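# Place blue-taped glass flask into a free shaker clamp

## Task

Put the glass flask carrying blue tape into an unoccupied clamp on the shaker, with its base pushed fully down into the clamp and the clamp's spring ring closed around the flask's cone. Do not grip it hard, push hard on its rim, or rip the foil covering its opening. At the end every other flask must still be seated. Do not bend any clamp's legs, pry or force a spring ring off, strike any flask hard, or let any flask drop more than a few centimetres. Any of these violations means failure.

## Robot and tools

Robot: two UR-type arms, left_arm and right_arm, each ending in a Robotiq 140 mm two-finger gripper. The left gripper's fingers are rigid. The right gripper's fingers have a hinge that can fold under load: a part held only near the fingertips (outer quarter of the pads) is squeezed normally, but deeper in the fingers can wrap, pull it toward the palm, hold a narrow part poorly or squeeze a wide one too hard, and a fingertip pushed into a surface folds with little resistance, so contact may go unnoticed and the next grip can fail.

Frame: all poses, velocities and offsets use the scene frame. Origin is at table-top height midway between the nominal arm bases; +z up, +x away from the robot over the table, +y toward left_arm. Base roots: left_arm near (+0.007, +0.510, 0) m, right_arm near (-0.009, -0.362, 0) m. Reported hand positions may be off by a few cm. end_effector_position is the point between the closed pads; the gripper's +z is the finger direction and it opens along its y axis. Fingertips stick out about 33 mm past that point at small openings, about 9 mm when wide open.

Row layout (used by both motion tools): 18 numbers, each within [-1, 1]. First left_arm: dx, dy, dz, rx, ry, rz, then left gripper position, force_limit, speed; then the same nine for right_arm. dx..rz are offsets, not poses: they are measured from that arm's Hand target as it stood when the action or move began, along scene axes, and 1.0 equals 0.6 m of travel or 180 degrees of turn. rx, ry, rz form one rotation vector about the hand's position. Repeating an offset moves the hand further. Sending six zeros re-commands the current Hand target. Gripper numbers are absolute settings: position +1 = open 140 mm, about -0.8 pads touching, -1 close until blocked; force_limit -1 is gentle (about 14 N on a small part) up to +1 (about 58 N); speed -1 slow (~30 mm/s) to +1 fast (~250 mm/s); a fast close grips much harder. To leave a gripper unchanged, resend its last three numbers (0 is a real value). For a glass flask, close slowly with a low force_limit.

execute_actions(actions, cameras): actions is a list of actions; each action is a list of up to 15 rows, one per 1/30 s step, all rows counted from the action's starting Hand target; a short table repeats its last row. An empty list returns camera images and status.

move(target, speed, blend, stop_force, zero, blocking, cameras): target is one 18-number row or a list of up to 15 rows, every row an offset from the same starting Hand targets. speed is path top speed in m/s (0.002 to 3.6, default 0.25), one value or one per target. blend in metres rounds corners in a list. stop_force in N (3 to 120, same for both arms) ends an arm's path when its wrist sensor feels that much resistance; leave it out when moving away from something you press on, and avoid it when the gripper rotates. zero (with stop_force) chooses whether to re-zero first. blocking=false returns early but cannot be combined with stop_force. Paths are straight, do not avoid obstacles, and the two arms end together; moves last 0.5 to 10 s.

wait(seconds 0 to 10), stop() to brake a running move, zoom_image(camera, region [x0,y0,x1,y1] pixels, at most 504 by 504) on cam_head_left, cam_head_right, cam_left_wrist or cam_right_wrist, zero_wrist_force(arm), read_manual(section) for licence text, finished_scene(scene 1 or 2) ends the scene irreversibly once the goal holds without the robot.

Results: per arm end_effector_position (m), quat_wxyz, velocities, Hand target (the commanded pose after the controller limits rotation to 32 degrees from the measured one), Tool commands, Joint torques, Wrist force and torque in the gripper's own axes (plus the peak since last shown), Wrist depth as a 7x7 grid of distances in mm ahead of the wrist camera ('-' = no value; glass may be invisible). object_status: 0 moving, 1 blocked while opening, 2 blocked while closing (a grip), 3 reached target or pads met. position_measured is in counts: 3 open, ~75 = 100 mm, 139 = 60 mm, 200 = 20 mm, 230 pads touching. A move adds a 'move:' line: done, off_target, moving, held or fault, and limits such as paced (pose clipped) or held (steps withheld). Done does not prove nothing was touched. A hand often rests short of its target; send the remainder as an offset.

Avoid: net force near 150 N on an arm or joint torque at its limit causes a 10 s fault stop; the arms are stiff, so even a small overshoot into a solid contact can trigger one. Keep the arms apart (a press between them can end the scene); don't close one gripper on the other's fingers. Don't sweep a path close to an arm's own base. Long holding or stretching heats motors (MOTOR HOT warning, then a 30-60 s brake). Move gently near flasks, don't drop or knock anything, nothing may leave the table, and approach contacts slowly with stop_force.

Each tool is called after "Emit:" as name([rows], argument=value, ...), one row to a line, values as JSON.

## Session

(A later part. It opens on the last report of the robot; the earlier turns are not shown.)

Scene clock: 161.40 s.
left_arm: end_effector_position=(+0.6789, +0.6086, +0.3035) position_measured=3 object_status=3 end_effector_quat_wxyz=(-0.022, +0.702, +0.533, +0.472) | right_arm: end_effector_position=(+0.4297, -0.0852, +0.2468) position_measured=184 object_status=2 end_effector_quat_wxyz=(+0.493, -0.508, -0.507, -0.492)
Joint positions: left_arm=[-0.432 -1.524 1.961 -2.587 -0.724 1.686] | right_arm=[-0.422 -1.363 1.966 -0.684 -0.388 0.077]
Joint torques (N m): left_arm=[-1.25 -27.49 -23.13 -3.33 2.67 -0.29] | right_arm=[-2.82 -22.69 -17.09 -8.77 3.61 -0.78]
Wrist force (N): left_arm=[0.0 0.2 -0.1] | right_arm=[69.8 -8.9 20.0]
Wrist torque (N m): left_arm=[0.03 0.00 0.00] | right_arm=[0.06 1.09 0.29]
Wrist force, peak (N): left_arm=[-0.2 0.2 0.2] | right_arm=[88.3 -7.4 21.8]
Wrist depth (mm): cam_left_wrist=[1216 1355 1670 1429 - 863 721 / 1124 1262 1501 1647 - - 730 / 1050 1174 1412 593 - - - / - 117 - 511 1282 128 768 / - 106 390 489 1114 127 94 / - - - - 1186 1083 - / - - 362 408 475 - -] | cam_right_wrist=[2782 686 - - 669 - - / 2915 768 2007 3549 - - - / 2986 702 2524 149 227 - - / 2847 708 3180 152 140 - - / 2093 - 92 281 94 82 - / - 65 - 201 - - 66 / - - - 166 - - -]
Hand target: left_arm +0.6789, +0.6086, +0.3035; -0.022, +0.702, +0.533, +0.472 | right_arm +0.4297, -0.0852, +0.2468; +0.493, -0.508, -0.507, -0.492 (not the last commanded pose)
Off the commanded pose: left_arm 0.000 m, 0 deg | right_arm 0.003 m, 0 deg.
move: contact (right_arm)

Emit:
move([
  [0,0,0,0,0,0,1,1,1,0,0,0.0008,0,0,0,-0.98,-0.05,-1],
  [0,0,0,0,0,0,1,1,1,0,0.0067,0.0005,0,0,0,-0.98,-0.05,-1],
], speed=0.015)

Emit:
move(target=[0,0,0,0,0,0,1,1,1,0.0,-0.0012,-0.008,0,0,0,-0.98,-0.05,-1], speed=0.015, stop_force=45, cameras=["cam_right_wrist"])

Emit:
zoom_image(camera="cam_right_wrist", region=[370, 150, 590, 500])

Scene clock: 164.23 s.
left_arm: end_effector_position=(+0.6789, +0.6086, +0.3035) position_measured=3 object_status=3 end_effector_quat_wxyz=(-0.022, +0.702, +0.533, +0.472) | right_arm: end_effector_position=(+0.4298, -0.0810, +0.2471) position_measured=184 object_status=2 end_effector_quat_wxyz=(+0.493, -0.508, -0.507, -0.492)
Joint positions: left_arm=[-0.432 -1.524 1.961 -2.587 -0.724 1.686] | right_arm=[-0.413 -1.364 1.967 -0.686 -0.378 0.079]
Joint torques (N m): left_arm=[-1.23 -28.37 -22.95 -3.27 2.37 -0.3] | right_arm=[-6.8 -41.27 -10.51 -0.96 0.22 -0.07]
Wrist force (N): left_arm=[0.1 0.0 0.2] | right_arm=[10.9 -6.8 -8.3]
Wrist torque (N m): left_arm=[0.00 -0.02 0.00] | right_arm=[0.10 -0.55 0.46]
Wrist force, peak (N): left_arm=[0.1 0.2 0.3] | right_arm=[70.3 -8.7 20.0]
Wrist depth (mm): cam_left_wrist=[1204 1387 1636 1242 1174 - - / 1119 1275 1520 1492 - - 801 / 1050 1174 1379 1592 1204 - 696 / - 117 449 - 1192 127 - / - 106 428 504 - - 94 / - 319 382 469 - - - / - 333 351 415 - - -] | cam_right_wrist=[2691 710 - 2661 651 - 1338 / 2986 756 805 2473 3099 - 1368 / 3449 686 - 152 225 - 1383 / 2847 708 2449 152 139 - 1309 / 1991 - 92 281 94 88 - / - 65 - 204 - - - / - - - 159 - - -]
Hand target: left_arm +0.6789, +0.6086, +0.3035; -0.022, +0.702, +0.533, +0.472 | right_arm +0.4297, -0.0811, +0.2471; +0.493, -0.508, -0.507, -0.492
Off the commanded pose: left_arm 0.000 m, 0 deg | right_arm 0.000 m, 0 deg.
move: done

Scene clock: 165.43 s.
left_arm: end_effector_position=(+0.6789, +0.6086, +0.3035) position_measured=3 object_status=3 end_effector_quat_wxyz=(-0.022, +0.702, +0.533, +0.472) | right_arm: end_effector_position=(+0.4296, -0.0813, +0.2457) position_measured=184 object_status=2 end_effector_quat_wxyz=(+0.493, -0.508, -0.507, -0.492)
Joint positions: left_arm=[-0.432 -1.524 1.961 -2.587 -0.724 1.686] | right_arm=[-0.413 -1.362 1.969 -0.69 -0.379 0.079]
Joint torques (N m): left_arm=[-2.12 -26.62 -22.5 -3.25 2.53 -0.3] | right_arm=[1.18 -31.29 -21.08 -4.98 4.5 1.08]
Wrist force (N): left_arm=[0.1 0.0 0.1] | right_arm=[42.3 -8.2 15.9]
Wrist torque (N m): left_arm=[-0.01 -0.03 0.00] | right_arm=[0.10 0.26 0.16]
Wrist force, peak (N): left_arm=[0.0 0.3 0.0] | right_arm=[60.3 -7.8 18.5]
Wrist depth (mm): cam_left_wrist=[1204 1379 1636 - - - 751 / 1124 1275 1492 1614 1114 - 763 / 1050 1198 1379 - 1157 - - / - 117 432 - - 127 - / - 106 - - 1204 - 94 / - 334 - 472 1114 - - / - - 362 415 - 1135 -] | cam_right_wrist=[2881 716 - - 662 2111 1560 / 2950 751 2024 2881 2473 2167 - / 3401 682 - 152 220 2024 - / 2661 714 2915 152 139 - - / 2024 - 93 281 94 87 - / - 65 - 203 - - - / - - - 159 - - -]
Hand target: left_arm +0.6789, +0.6086, +0.3035; -0.022, +0.702, +0.533, +0.472 | right_arm +0.4296, -0.0813, +0.2457; +0.493, -0.508, -0.507, -0.492 (not the last commanded pose)
Off the commanded pose: left_arm 0.000 m, 0 deg | right_arm 0.003 m, 0 deg.
move: contact (right_arm)
camera_calibration:
cam_right_wrist: T_world_to_cam=[[0.999588, -0.0256157, 0.0129556, -0.430543], [0.00276659, -0.363258, -0.931684, 0.200767], [0.028572, 0.931336, -0.363038, 0.29926], [0, 0, 0, 1]] pos_world=[0.421259, -0.21681, 0.301272]
Images, in order (width x height): cam_right_wrist 896x504.

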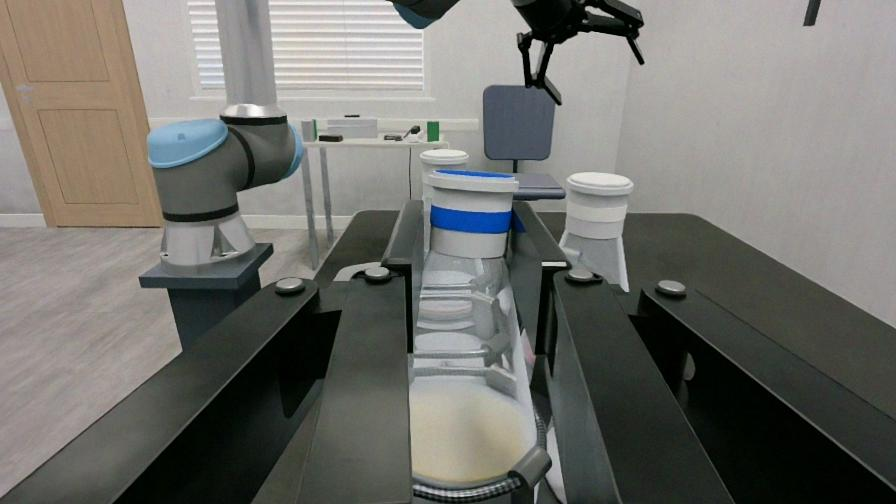

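Scaled by 1.440 from the camera's 896x504 image, which has a finer 1280x720 frame.

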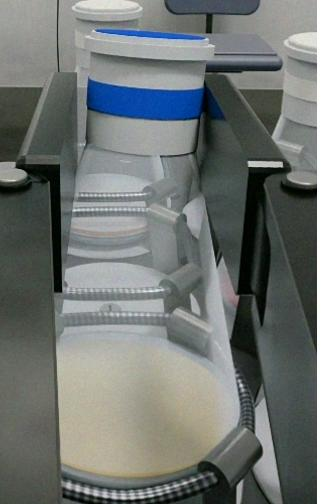

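Emit:
move(target=[0,0,0,0,0,0,1,1,1,0.0,-0.0117,-0.0025,0,0,0,-0.98,-0.05,-1], speed=0.015, stop_force=40, cameras=["cam_right_wrist"])

Emit:
zoom_image(camera="cam_right_wrist", region=[370, 150, 590, 500])

Scene clock: 169.67 s.
left_arm: end_effector_position=(+0.6789, +0.6086, +0.3035) position_measured=3 object_status=3 end_effector_quat_wxyz=(-0.022, +0.702, +0.533, +0.472) | right_arm: end_effector_position=(+0.4296, -0.0883, +0.2442) position_measured=184 object_status=2 end_effector_quat_wxyz=(+0.493, -0.508, -0.507, -0.492)
Joint positions: left_arm=[-0.432 -1.524 1.961 -2.587 -0.724 1.686] | right_arm=[-0.429 -1.358 1.969 -0.69 -0.395 0.075]
Joint torques (N m): left_arm=[-2.17 -28.38 -22.91 -3.25 2.53 -0.26] | right_arm=[-2.51 -2.39 -1.1 -10.03 -0.44 0.76]
Wrist force (N): left_arm=[-0.1 0.1 -0.2] | right_arm=[59.5 5.7 31.5]
Wrist torque (N m): left_arm=[0.02 0.03 0.00] | right_arm=[-0.38 1.25 0.55]
Wrist force, peak (N): left_arm=[0.3 -0.2 -0.1] | right_arm=[75.1 -5.7 38.3]
Wrist depth (mm): cam_left_wrist=[1198 1379 1647 - 1088 885 - / 1135 1275 1511 1550 - 866 737 / 1059 1157 1387 1438 1088 968 - / - 124 - 540 1318 128 - / - 106 403 494 557 - 94 / - - - - 515 - - / - - - - 453 - -] | cam_right_wrist=[2814 675 - - 658 - - / 3401 758 2167 2721 4709 - - / 3139 688 972 149 225 - - / 2915 714 3099 151 140 - 1353 / 2007 - 92 288 94 88 - / - 65 - 200 - - - / - - - 169 - - -]
Hand target: left_arm +0.6789, +0.6086, +0.3035; -0.022, +0.702, +0.533, +0.472 | right_arm +0.4296, -0.0883, +0.2442; +0.493, -0.508, -0.507, -0.492
Off the commanded pose: left_arm 0.000 m, 0 deg | right_arm 0.000 m, 0 deg.
move: done
camera_calibration:
cam_right_wrist: T_world_to_cam=[[0.999588, -0.0256157, 0.0129556, -0.430702], [0.00276659, -0.363258, -0.931684, 0.196827], [0.028572, 0.931336, -0.363038, 0.305234], [0, 0, 0, 1]] pos_world=[0.421259, -0.22381, 0.299772]
Images, in order (width x height): cam_right_wrist 896x504.

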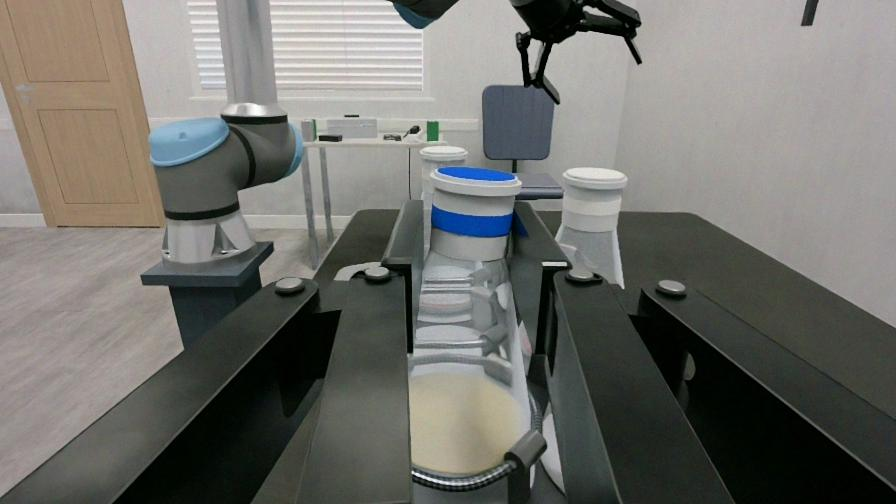

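Scaled by 1.440 from the camera's 896x504 image, which has a finer 1280x720 frame.

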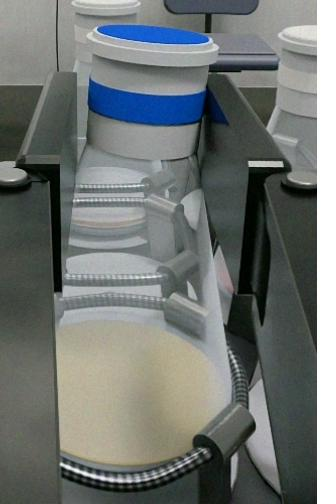

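Emit:
move(target=[0,0,0,0,0,0,1,1,1,0.0,0.0005,-0.006,0,0,0,-0.98,-0.05,-1], speed=0.015, stop_force=28)

Scene clock: 171.33 s.
left_arm: end_effector_position=(+0.6789, +0.6086, +0.3035) position_measured=3 object_status=3 end_effector_quat_wxyz=(-0.022, +0.702, +0.533, +0.472) | right_arm: end_effector_position=(+0.4297, -0.0882, +0.2433) position_measured=184 object_status=2 end_effector_quat_wxyz=(+0.493, -0.508, -0.507, -0.492)
Joint positions: left_arm=[-0.432 -1.524 1.961 -2.587 -0.724 1.686] | right_arm=[-0.429 -1.357 1.97 -0.692 -0.394 0.076]
Joint torques (N m): left_arm=[-1.46 -28.07 -22.67 -3.26 2.54 -0.43] | right_arm=[-19.17 -22.66 -10.22 -8.63 -9.35 -0.43]
Wrist force (N): left_arm=[-0.1 0.1 -0.1] | right_arm=[78.8 13.4 29.3]
Wrist torque (N m): left_arm=[0.04 0.01 -0.01] | right_arm=[-0.30 1.37 0.67]
Wrist force, peak (N): left_arm=[0.0 0.3 0.0] | right_arm=[93.0 14.0 31.1]
Wrist depth (mm): cam_left_wrist=[1216 1379 1636 1318 1088 878 - / 1103 1268 1501 1438 - 875 - / 1031 1210 1371 - - 905 - / - 117 - - - 127 - / - 106 409 - - - 94 / - 322 385 418 555 - - / - - 374 - - - -] | cam_right_wrist=[2881 724 720 - 658 1869 1449 / 2847 749 2401 2577 2782 - - / 2814 694 768 149 227 - - / 2814 704 3139 152 140 - - / 1959 - 92 287 94 77 - / - 65 - 200 - - - / - - - 167 - - -]
Hand target: left_arm +0.6789, +0.6086, +0.3035; -0.022, +0.702, +0.533, +0.472 | right_arm +0.4297, -0.0882, +0.2433; +0.493, -0.508, -0.507, -0.492 (not the last commanded pose)
Off the commanded pose: left_arm 0.000 m, 0 deg | right_arm 0.003 m, 0 deg.
move: contact (right_arm)

Emit:
move([
  [0,0,0,0,0,0,1,1,1,0,0,0.001,0,0,0,-0.98,-0.05,-1],
  [0,0,0,0,0,0,1,1,1,0.007,0.008,0.0006,0,0,0,-0.98,-0.05,-1],
], speed=0.015)

Emit:
move(target=[0,0,0,0,0,0,1,1,1,0.0,0,-0.006,0,0,0,-0.98,-0.05,-1], speed=0.015, stop_force=40)

Scene clock: 173.80 s.
left_arm: end_effector_position=(+0.6789, +0.6086, +0.3035) position_measured=3 object_status=3 end_effector_quat_wxyz=(-0.022, +0.702, +0.533, +0.472) | right_arm: end_effector_position=(+0.4339, -0.0833, +0.2436) position_measured=184 object_status=2 end_effector_quat_wxyz=(+0.493, -0.508, -0.507, -0.492)
Joint positions: left_arm=[-0.432 -1.524 1.961 -2.587 -0.724 1.686] | right_arm=[-0.414 -1.349 1.959 -0.692 -0.38 0.079]
Joint torques (N m): left_arm=[-2.21 -28.17 -23.1 -3.04 2.4 -0.48] | right_arm=[-17.27 -35.58 -22.94 -5.86 11.03 -2.15]
Wrist force (N): left_arm=[0.2 -0.1 0.0] | right_arm=[-1.1 -31.1 -6.0]
Wrist torque (N m): left_arm=[-0.01 -0.04 0.00] | right_arm=[0.81 -0.13 2.13]
Wrist force, peak (N): left_arm=[0.3 0.1 -0.1] | right_arm=[79.2 13.5 29.9]
Wrist depth (mm): cam_left_wrist=[1180 1387 1694 - - - - / 1108 1289 1520 1625 - 927 728 / 1050 1186 1348 1492 - - 702 / - 117 441 - - 128 - / - 107 424 456 552 127 94 / - 327 404 - 508 - - / - - - - - - -] | cam_right_wrist=[2847 758 2633 - 662 2267 - / 2751 753 2246 3023 2847 - - / 2915 692 3061 150 224 - 1424 / 2915 710 2915 152 140 - 1360 / 2058 - 92 275 94 78 - / - 65 - 200 - - - / - - - 165 - - -]
Hand target: left_arm +0.6789, +0.6086, +0.3035; -0.022, +0.702, +0.533, +0.472 | right_arm +0.4339, -0.0834, +0.2437; +0.493, -0.508, -0.507, -0.492
Off the commanded pose: left_arm 0.000 m, 0 deg | right_arm 0.000 m, 0 deg.
move: done

Scene clock: 175.03 s.
left_arm: end_effector_position=(+0.6789, +0.6086, +0.3035) position_measured=3 object_status=3 end_effector_quat_wxyz=(-0.022, +0.702, +0.533, +0.472) | right_arm: end_effector_position=(+0.4339, -0.0834, +0.2421) position_measured=184 object_status=2 end_effector_quat_wxyz=(+0.493, -0.508, -0.507, -0.492)
Joint positions: left_arm=[-0.432 -1.524 1.961 -2.587 -0.724 1.686] | right_arm=[-0.414 -1.347 1.961 -0.697 -0.38 0.079]
Joint torques (N m): left_arm=[-2.25 -27.75 -23.27 -3.14 2.59 -0.42] | right_arm=[-14.57 -35.79 -31.09 -6.98 7.54 -2.69]
Wrist force (N): left_arm=[0.0 0.0 0.0] | right_arm=[30.9 -26.8 8.4]
Wrist torque (N m): left_arm=[-0.01 0.00 0.00] | right_arm=[0.55 -0.20 2.04]
Wrist force, peak (N): left_arm=[0.0 -0.2 0.2] | right_arm=[43.8 -26.6 9.2]
Wrist depth (mm): cam_left_wrist=[1210 1379 1659 - - 829 - / 1124 1262 1511 1636 - 905 - / 1040 1174 1429 - 1119 912 818 / 335 117 440 - - 128 - / - 106 - - - - 94 / - 335 - - - - - / - 312 - 411 - - -] | cam_right_wrist=[2915 738 - 3498 684 - - / 2847 782 2721 3023 2847 - 1493 / 3949 684 2424 150 236 2633 - / 2782 704 2814 150 141 - 1360 / 1959 - 92 274 94 78 580 / - 65 - 202 - - - / - - - 165 - - -]
Hand target: left_arm +0.6789, +0.6086, +0.3035; -0.022, +0.702, +0.533, +0.472 | right_arm +0.4339, -0.0834, +0.2421; +0.493, -0.508, -0.507, -0.492 (not the last commanded pose)
Off the commanded pose: left_arm 0.000 m, 0 deg | right_arm 0.002 m, 0 deg.
move: contact (right_arm)

Emit:
move(target=[0,0,0,0,0,0,1,1,1,-0.0065,-0.0058,-0.003,0,0,0,-0.98,-0.05,-1], speed=0.015, stop_force=40, cameras=["cam_right_wrist"])

Emit:
zoom_image(camera="cam_right_wrist", region=[370, 150, 590, 500])

Scene clock: 177.40 s.
left_arm: end_effector_position=(+0.6789, +0.6086, +0.3035) position_measured=3 object_status=3 end_effector_quat_wxyz=(-0.022, +0.702, +0.533, +0.472) | right_arm: end_effector_position=(+0.4300, -0.0868, +0.2403) position_measured=184 object_status=2 end_effector_quat_wxyz=(+0.493, -0.508, -0.507, -0.492)
Joint positions: left_arm=[-0.432 -1.524 1.961 -2.587 -0.724 1.686] | right_arm=[-0.425 -1.352 1.973 -0.701 -0.391 0.076]
Joint torques (N m): left_arm=[-1.79 -28.15 -24.11 -3.36 2.64 -0.32] | right_arm=[7.68 -16.59 -25.72 -0.45 3.82 1.15]
Wrist force (N): left_arm=[0.1 0.1 -0.1] | right_arm=[11.7 -3.9 6.4]
Wrist torque (N m): left_arm=[0.02 -0.03 0.00] | right_arm=[-0.15 0.17 0.14]
Wrist force, peak (N): left_arm=[0.1 0.1 -0.3] | right_arm=[34.7 -20.0 16.5]
Wrist depth (mm): cam_left_wrist=[1192 1355 1659 - - 878 - / 1114 1255 1520 - - 927 758 / 1040 1210 1333 587 - 875 - / 352 124 466 521 - 128 - / - 106 420 - 1186 127 94 / - 352 383 - - 1083 - / - 327 351 - - - -] | cam_right_wrist=[2915 738 2633 - 649 2075 - / 2986 731 2288 2847 3222 1787 - / 2881 702 - 148 230 - - / 2721 712 3061 151 138 - 1309 / 2007 - 93 225 94 78 664 / - 65 - 201 - - 66 / - - - 173 - - -]
Hand target: left_arm +0.6789, +0.6086, +0.3035; -0.022, +0.702, +0.533, +0.472 | right_arm +0.4300, -0.0868, +0.2403; +0.493, -0.508, -0.507, -0.492
Off the commanded pose: left_arm 0.000 m, 0 deg | right_arm 0.000 m, 0 deg.
move: done
camera_calibration:
cam_right_wrist: T_world_to_cam=[[0.999579, -0.0258574, 0.0131594, -0.431023], [0.00286865, -0.363259, -0.931684, 0.193693], [0.0288712, 0.931329, -0.363032, 0.302284], [0, 0, 0, 1]] pos_world=[0.421559, -0.22231, 0.295872]
Images, in order (width x height): cam_right_wrist 896x504.

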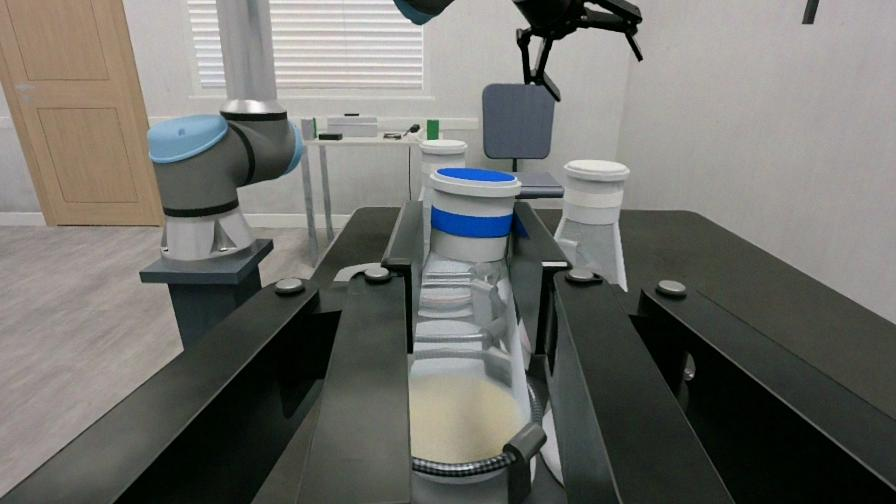

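Scaled by 1.440 from the camera's 896x504 image, which has a finer 1280x720 frame.

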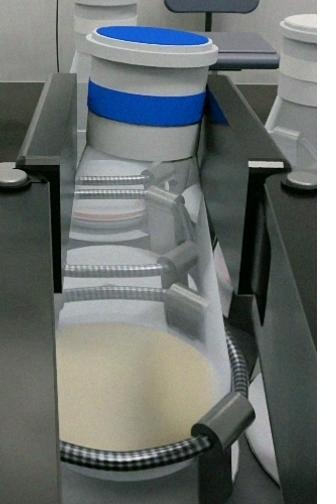

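Emit:
move(target=[0,0,0,0,0,0,1,1,1,-0.001,0.0,-0.04,0,0,0,-0.98,-0.05,-1], speed=0.015, stop_force=28, cameras=["cam_right_wrist"])

Emit:
zoom_image(camera="cam_right_wrist", region=[370, 150, 590, 500])

Scene clock: 179.73 s.
left_arm: end_effector_position=(+0.6789, +0.6086, +0.3035) position_measured=3 object_status=3 end_effector_quat_wxyz=(-0.022, +0.702, +0.533, +0.472) | right_arm: end_effector_position=(+0.4298, -0.0868, +0.2316) position_measured=184 object_status=2 end_effector_quat_wxyz=(+0.493, -0.508, -0.507, -0.492)
Joint positions: left_arm=[-0.432 -1.524 1.961 -2.587 -0.724 1.686] | right_arm=[-0.426 -1.339 1.984 -0.725 -0.391 0.076]
Joint torques (N m): left_arm=[-2.03 -28.43 -23.7 -3.05 2.55 -0.55] | right_arm=[9.76 -33.99 -18.25 -3.94 3.79 0.41]
Wrist force (N): left_arm=[-0.1 0.1 -0.2] | right_arm=[37.3 -6.2 -4.0]
Wrist torque (N m): left_arm=[0.03 0.02 0.00] | right_arm=[0.19 -0.01 -0.05]
Wrist force, peak (N): left_arm=[0.1 -0.3 -0.1] | right_arm=[60.9 -8.1 -8.0]
Wrist depth (mm): cam_left_wrist=[1210 1412 1614 1355 1078 - - / 1129 1282 1482 1530 1108 - - / 1045 1186 1403 614 - - 768 / 343 124 - - - 127 - / - 114 393 - - - 94 / - 106 403 461 1262 1064 - / - 324 - 418 487 - -] | cam_right_wrist=[2847 722 3180 3099 649 - - / 3139 753 836 2847 2950 - 1360 / 3139 690 - 149 225 2950 - / 2721 704 2577 151 140 731 - / 1975 - 92 224 94 87 - / - 65 - 200 - - - / - - - 165 - - -]
Hand target: left_arm +0.6789, +0.6086, +0.3035; -0.022, +0.702, +0.533, +0.472 | right_arm +0.4298, -0.0868, +0.2316; +0.493, -0.508, -0.507, -0.492 (not the last commanded pose)
Off the commanded pose: left_arm 0.000 m, 0 deg | right_arm 0.015 m, 0 deg.
move: contact (right_arm)
camera_calibration:
cam_right_wrist: T_world_to_cam=[[0.999579, -0.0258944, 0.0130663, -0.43069], [0.00276847, -0.363259, -0.931684, 0.185631], [0.0288718, 0.931328, -0.363034, 0.299131], [0, 0, 0, 1]] pos_world=[0.421358, -0.22231, 0.287172]
Images, in order (width x height): cam_right_wrist 896x504.

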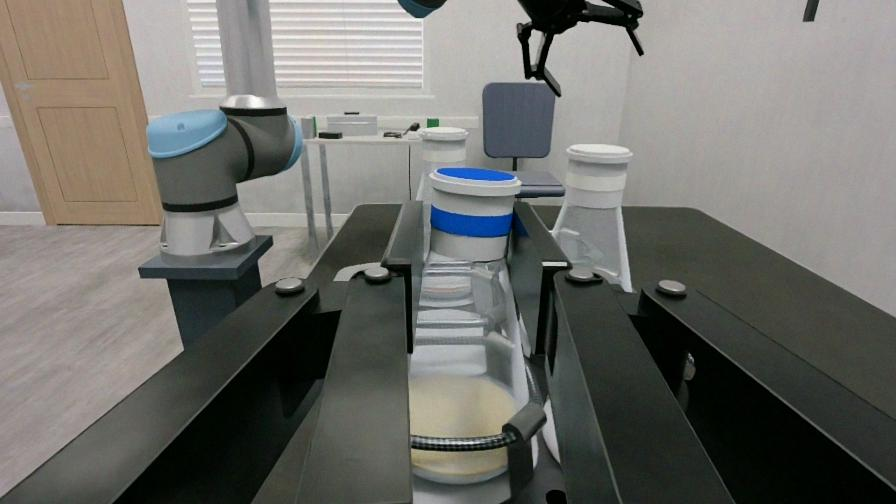

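Scaled by 1.440 from the camera's 896x504 image, which has a finer 1280x720 frame.

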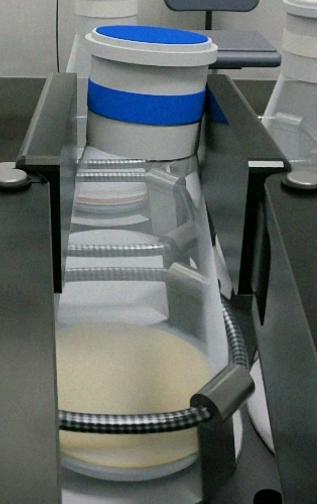

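Emit:
move([
  [0,0,0,0,0,0,1,1,1,0,0,0.0015,0,0,0,-0.98,-0.05,-1],
  [0,0,0,0,0,0,1,1,1,-0.0025,0.0015,0.0015,0,0,0,-0.98,-0.05,-1],
], speed=0.015)

Emit:
move(target=[0,0,0,0,0,0,1,1,1,0,0.0,-0.01,0,0,0,-0.98,-0.05,-1], speed=0.01, stop_force=20, cameras=["cam_head_right","cam_head_left"])

Emit:
zoom_image(camera="cam_head_right", region=[400, 100, 530, 210])

Scene clock: 181.70 s.
left_arm: end_effector_position=(+0.6789, +0.6086, +0.3035) position_measured=3 object_status=3 end_effector_quat_wxyz=(-0.022, +0.702, +0.533, +0.472) | right_arm: end_effector_position=(+0.4282, -0.0858, +0.2325) position_measured=184 object_status=2 end_effector_quat_wxyz=(+0.493, -0.508, -0.507, -0.492)
Joint positions: left_arm=[-0.432 -1.524 1.961 -2.587 -0.724 1.686] | right_arm=[-0.425 -1.344 1.988 -0.724 -0.39 0.076]
Joint torques (N m): left_arm=[-1.92 -28.14 -23.31 -3.27 2.48 -0.49] | right_arm=[7.77 -22.3 -23.92 0.15 1.12 1.36]
Wrist force (N): left_arm=[0.0 -0.1 -0.1] | right_arm=[-3.5 4.1 -1.6]
Wrist torque (N m): left_arm=[-0.01 0.00 0.00] | right_arm=[0.66 0.47 -0.25]
Wrist force, peak (N): left_arm=[0.1 0.3 0.1] | right_arm=[37.6 -6.4 -3.6]
Wrist depth (mm): cam_left_wrist=[1192 1387 1647 - - 856 - / 1129 1275 1492 1636 - - 702 / 1059 1198 1348 600 1210 992 746 / - 124 423 517 - 127 748 / - 106 - 518 540 - 94 / - - - - - - - / - - - - - 1078 -] | cam_right_wrist=[2691 770 2524 - 662 - - / 2915 749 2267 2881 3601 - - / 3139 694 - 149 222 1827 - / 2691 710 2814 151 140 - - / 1959 - 93 221 94 82 - / - 65 - 202 - - - / - - - 166 - - -]
Hand target: left_arm +0.6789, +0.6086, +0.3035; -0.022, +0.702, +0.533, +0.472 | right_arm +0.4283, -0.0859, +0.2325; +0.493, -0.508, -0.507, -0.492
Off the commanded pose: left_arm 0.000 m, 0 deg | right_arm 0.000 m, 0 deg.
move: done

Scene clock: 182.80 s.
left_arm: end_effector_position=(+0.6789, +0.6086, +0.3035) position_measured=3 object_status=3 end_effector_quat_wxyz=(-0.022, +0.702, +0.533, +0.472) | right_arm: end_effector_position=(+0.4283, -0.0859, +0.2320) position_measured=184 object_status=2 end_effector_quat_wxyz=(+0.493, -0.508, -0.507, -0.492)
Joint positions: left_arm=[-0.432 -1.524 1.961 -2.587 -0.724 1.686] | right_arm=[-0.425 -1.343 1.988 -0.725 -0.39 0.076]
Joint torques (N m): left_arm=[-1.02 -28.94 -23.5 -3.06 2.57 -0.44] | right_arm=[6.11 -41.12 -20.87 0.15 -0.36 1.04]
Wrist force (N): left_arm=[0.0 -0.1 -0.1] | right_arm=[14.7 2.0 -3.8]
Wrist torque (N m): left_arm=[-0.03 0.02 0.00] | right_arm=[0.66 0.21 -0.25]
Wrist force, peak (N): left_arm=[0.2 0.2 0.0] | right_arm=[32.7 1.0 -6.7]
Wrist depth (mm): cam_left_wrist=[1204 1348 1614 - - - - / 1124 1275 1492 1719 - - 744 / 1050 1174 1387 599 - - - / 351 124 463 566 - 128 - / - 107 410 496 - - 94 / - 336 - - 1180 1098 - / - 303 - - 491 - -] | cam_right_wrist=[2782 731 3139 - 688 1654 1424 / 3139 724 808 2814 2950 1883 - / 3023 692 - 147 223 - - / 2691 714 2814 151 139 - - / 2007 - 92 222 94 77 535 / - 65 - 202 - - - / - - - 165 - - -]
Hand target: left_arm +0.6789, +0.6086, +0.3035; -0.022, +0.702, +0.533, +0.472 | right_arm +0.4283, -0.0859, +0.2320; +0.493, -0.508, -0.507, -0.492 (not the last commanded pose)
Off the commanded pose: left_arm 0.000 m, 0 deg | right_arm 0.006 m, 0 deg.
move: contact (right_arm)
Images, in order (width x height): cam_head_left 896x504, cam_head_right 896x504.

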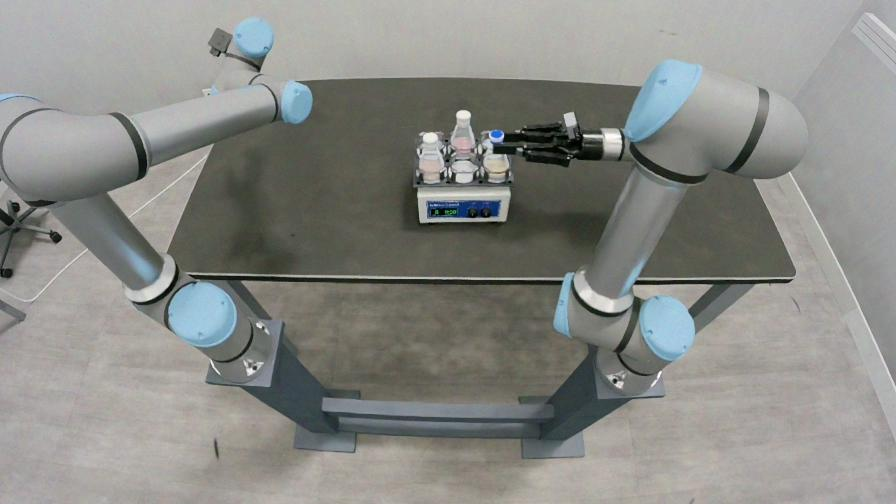

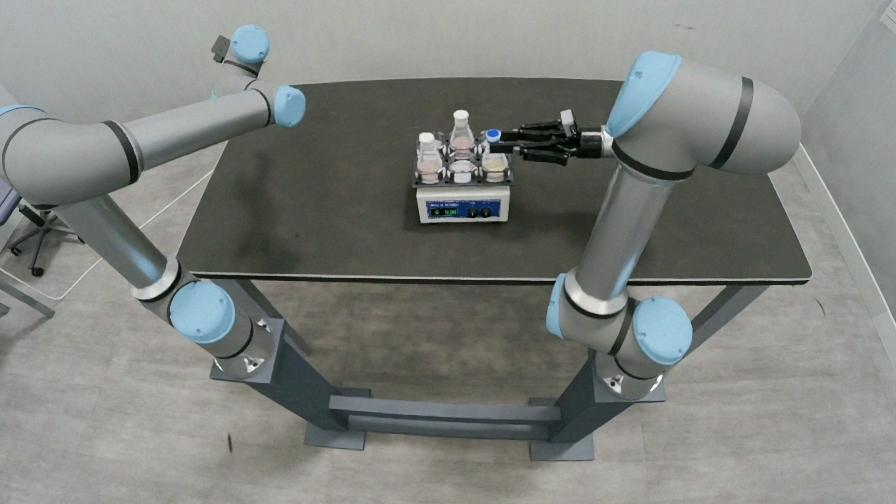

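Scaled by 3.877 from the camera's 896x504 image, which has a finer 1280x720 frame.

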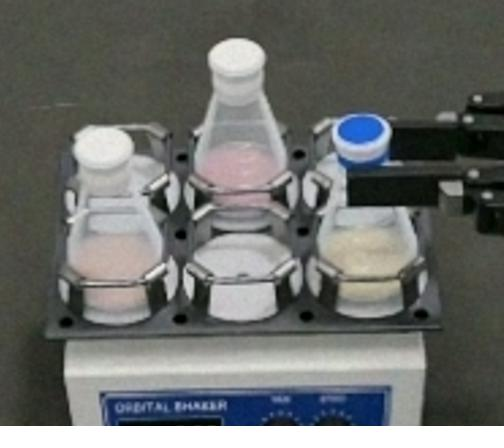

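Emit:
move(target=[0,0,0,0,0,0,1,1,1,0,0,0.0013,0,0,0,-0.98,-0.05,-1], speed=0.01)

Emit:
move([
  [0,0,0,0,0,0,1,1,1,0,0,0,0,0,0,-0.2,-0.05,-1],
  [0,0,0,0,0,0,1,1,1,0,0,0,0,0,0,-0.05,-0.05,-1],
], cameras=["cam_right_wrist"])

Scene clock: 184.70 s.
left_arm: end_effector_position=(+0.6789, +0.6086, +0.3035) position_measured=3 object_status=3 end_effector_quat_wxyz=(-0.022, +0.702, +0.533, +0.472) | right_arm: end_effector_position=(+0.4283, -0.0859, +0.2328) position_measured=184 object_status=2 end_effector_quat_wxyz=(+0.493, -0.508, -0.507, -0.492)
Joint positions: left_arm=[-0.432 -1.524 1.961 -2.587 -0.724 1.686] | right_arm=[-0.425 -1.345 1.987 -0.723 -0.39 0.076]
Joint torques (N m): left_arm=[-1.67 -28.09 -23.47 -3.13 2.48 -0.38] | right_arm=[7.14 -44.96 -22.29 1.92 -0.19 1.35]
Wrist force (N): left_arm=[0.1 0.3 -0.1] | right_arm=[-4.3 2.9 -0.9]
Wrist torque (N m): left_arm=[0.07 -0.03 0.00] | right_arm=[0.58 0.42 -0.22]
Wrist force, peak (N): left_arm=[0.1 0.3 -0.1] | right_arm=[14.7 2.3 -4.0]
Wrist depth (mm): cam_left_wrist=[1204 1446 1670 - 1022 - 710 / 1114 1282 1520 1530 - 927 730 / 1050 1180 1333 - 1157 812 818 / 354 124 465 - 1140 127 - / - 115 390 478 1140 127 94 / - 318 - - - - - / - - - 412 - - -] | cam_right_wrist=[2814 714 2524 - 660 1689 - / 2986 735 884 2721 2814 - - / 3139 696 2814 149 221 1737 - / 2782 716 3180 151 140 - - / 2093 - 93 222 94 82 502 / - 65 - 201 - - 63 / - - - 166 - - -]
Hand target: left_arm +0.6789, +0.6086, +0.3035; -0.022, +0.702, +0.533, +0.472 | right_arm +0.4283, -0.0859, +0.2328; +0.493, -0.508, -0.507, -0.492
Off the commanded pose: left_arm 0.000 m, 0 deg | right_arm 0.000 m, 0 deg.
move: done

Scene clock: 186.23 s.
left_arm: end_effector_position=(+0.6789, +0.6086, +0.3035) position_measured=3 object_status=3 end_effector_quat_wxyz=(-0.022, +0.702, +0.533, +0.472) | right_arm: end_effector_position=(+0.4283, -0.0859, +0.2328) position_measured=135 object_status=0 end_effector_quat_wxyz=(+0.493, -0.508, -0.507, -0.492)
Joint positions: left_arm=[-0.432 -1.524 1.961 -2.587 -0.724 1.686] | right_arm=[-0.425 -1.345 1.987 -0.723 -0.39 0.076]
Joint torques (N m): left_arm=[-1.52 -28.2 -23.33 -3.18 2.32 -0.42] | right_arm=[6.81 -36.57 -15.22 -1.22 -0.48 1.15]
Wrist force (N): left_arm=[-0.1 0.1 0.0] | right_arm=[-2.4 2.3 -0.6]
Wrist torque (N m): left_arm=[0.03 0.01 0.00] | right_arm=[0.58 0.48 -0.17]
Wrist force, peak (N): left_arm=[0.3 0.0 0.1] | right_arm=[-4.5 2.8 -1.2]
Wrist depth (mm): cam_left_wrist=[1204 1412 1636 1420 - - - / 1093 1282 1492 1625 - - - / 1059 1168 1363 - - - - / - 117 448 - - 127 - / - 106 419 486 - 127 94 / - 343 - - - 1068 - / - - - 442 528 - -] | cam_right_wrist=[2751 682 - - 655 2377 - / 2881 742 772 2986 2950 1654 - / 3061 690 - 156 221 - 1484 / 2633 718 137 269 140 - 1345 / - 91 86 229 199 88 78 / - 69 69 204 194 - - / - - - 166 174 - 68]
Hand target: left_arm +0.6789, +0.6086, +0.3035; -0.022, +0.702, +0.533, +0.472 | right_arm +0.4283, -0.0859, +0.2328; +0.493, -0.508, -0.507, -0.492
Off the commanded pose: left_arm 0.000 m, 0 deg | right_arm 0.000 m, 0 deg.
move: done
camera_calibration:
cam_right_wrist: T_world_to_cam=[[0.999573, -0.0259682, 0.0134218, -0.429299], [0.00306915, -0.363382, -0.931635, 0.186913], [0.0290702, 0.931278, -0.363147, 0.29871], [0, 0, 0, 1]] pos_world=[0.419858, -0.22141, 0.288372]
Images, in order (width x height): cam_right_wrist 896x504.

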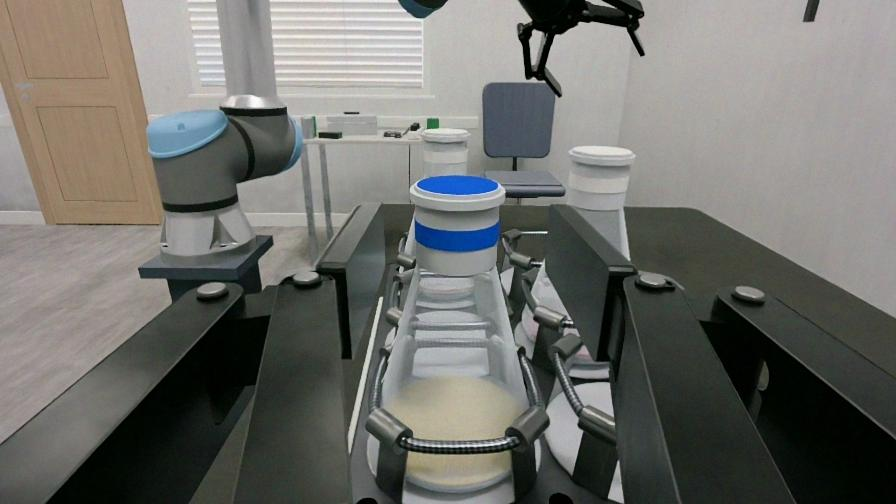

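Emit:
move(target=[0,0,0,0,0,0,1,1,1,0.0,-0.25,0.0,0,0,0,-0.05,-0.05,-1], speed=0.1, cameras=["cam_head_right","cam_right_wrist"])

Emit:
zoom_image(camera="cam_head_right", region=[400, 100, 530, 210])

Emit:
zoom_image(camera="cam_right_wrist", region=[350, 160, 570, 420])

Scene clock: 189.30 s.
left_arm: end_effector_position=(+0.6789, +0.6086, +0.3035) position_measured=3 object_status=3 end_effector_quat_wxyz=(-0.022, +0.702, +0.533, +0.472) | right_arm: end_effector_position=(+0.4284, -0.2359, +0.2327) position_measured=135 object_status=3 end_effector_quat_wxyz=(+0.493, -0.508, -0.507, -0.492)
Joint positions: left_arm=[-0.432 -1.524 1.961 -2.587 -0.724 1.686] | right_arm=[-0.721 -1.261 1.874 -0.661 -0.686 0.039]
Joint torques (N m): left_arm=[-1.62 -28.02 -23.45 -3.19 2.41 -0.32] | right_arm=[1.7 -48.28 -9.2 -0.46 1.99 0.98]
Wrist force (N): left_arm=[0.1 0.0 -0.2] | right_arm=[-2.2 2.2 -1.0]
Wrist torque (N m): left_arm=[0.01 0.00 0.00] | right_arm=[0.57 0.42 -0.16]
Wrist force, peak (N): left_arm=[-0.2 0.2 -0.1] | right_arm=[-2.1 2.4 -2.3]
Wrist depth (mm): cam_left_wrist=[1198 1363 1636 1412 - - - / 1119 1289 1501 1581 - 866 - / 1050 1186 1325 - 1255 - 758 / - 117 - - 1157 127 770 / - 114 399 519 1146 127 94 / - 350 - - - - - / - 329 349 410 486 - -] | cam_right_wrist=[2881 3061 859 - 758 2075 - / 3222 3354 927 2847 2814 2332 - / 3222 850 3222 2524 3099 - - / 2881 2782 124 344 154 - - / 2167 91 86 306 294 88 77 / - 69 - 323 - - - / - - - 339 - - 67]
Hand target: left_arm +0.6789, +0.6086, +0.3035; -0.022, +0.702, +0.533, +0.472 | right_arm +0.4283, -0.2359, +0.2328; +0.493, -0.508, -0.507, -0.492
Off the commanded pose: left_arm 0.000 m, 0 deg | right_arm 0.000 m, 0 deg.
move: done
camera_calibration:
cam_right_wrist: T_world_to_cam=[[0.999573, -0.0260064, 0.0133259, -0.433181], [0.00296971, -0.36326, -0.931683, 0.132506], [0.0290705, 0.931325, -0.363028, 0.438384], [0, 0, 0, 1]] pos_world=[0.419858, -0.37141, 0.288372]
Images, in order (width x height): cam_head_right 896x504, cam_right_wrist 896x504.

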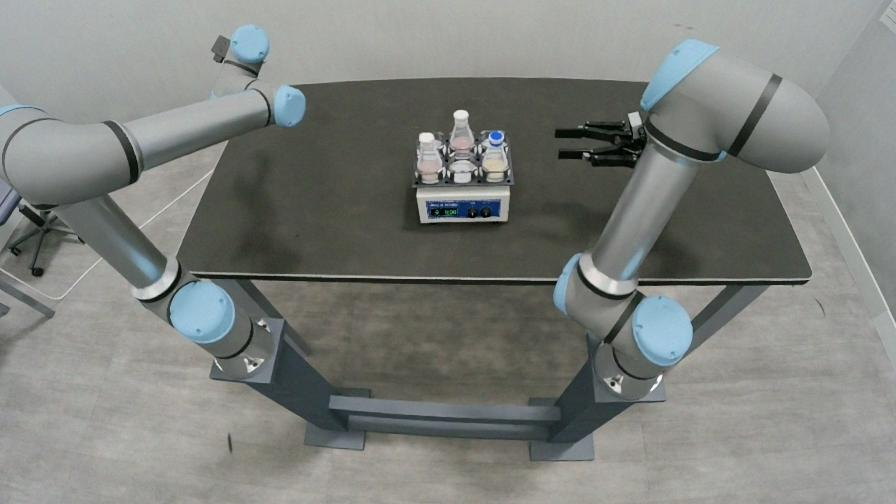

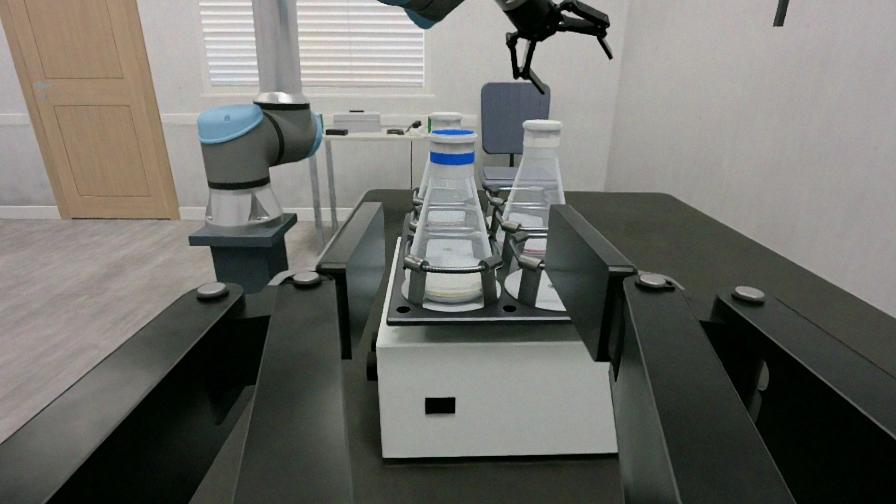

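Scaled by 3.877 from the camera's 896x504 image, which has a finer 1280x720 frame.

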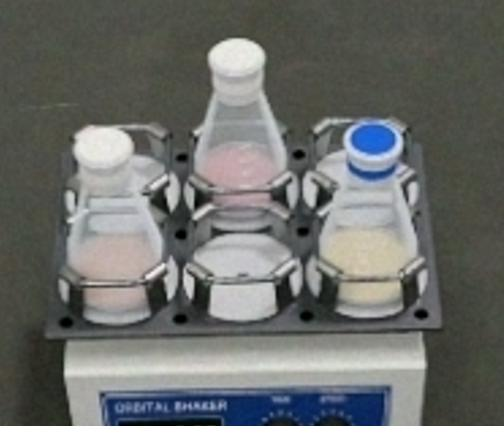

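Scaled by 1.938 from the camera's 896x504 image, which has a finer 1280x720 frame.

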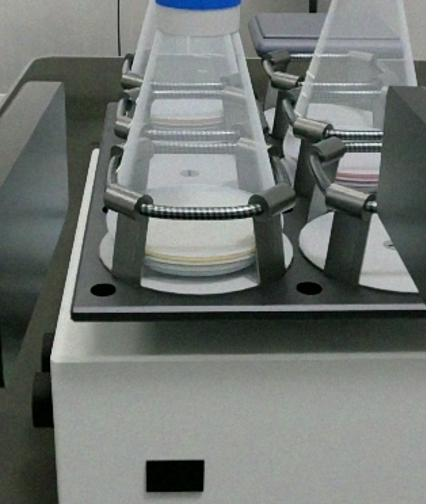

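Emit:
finished_scene(scene=2)

The scene is finished: the task was done.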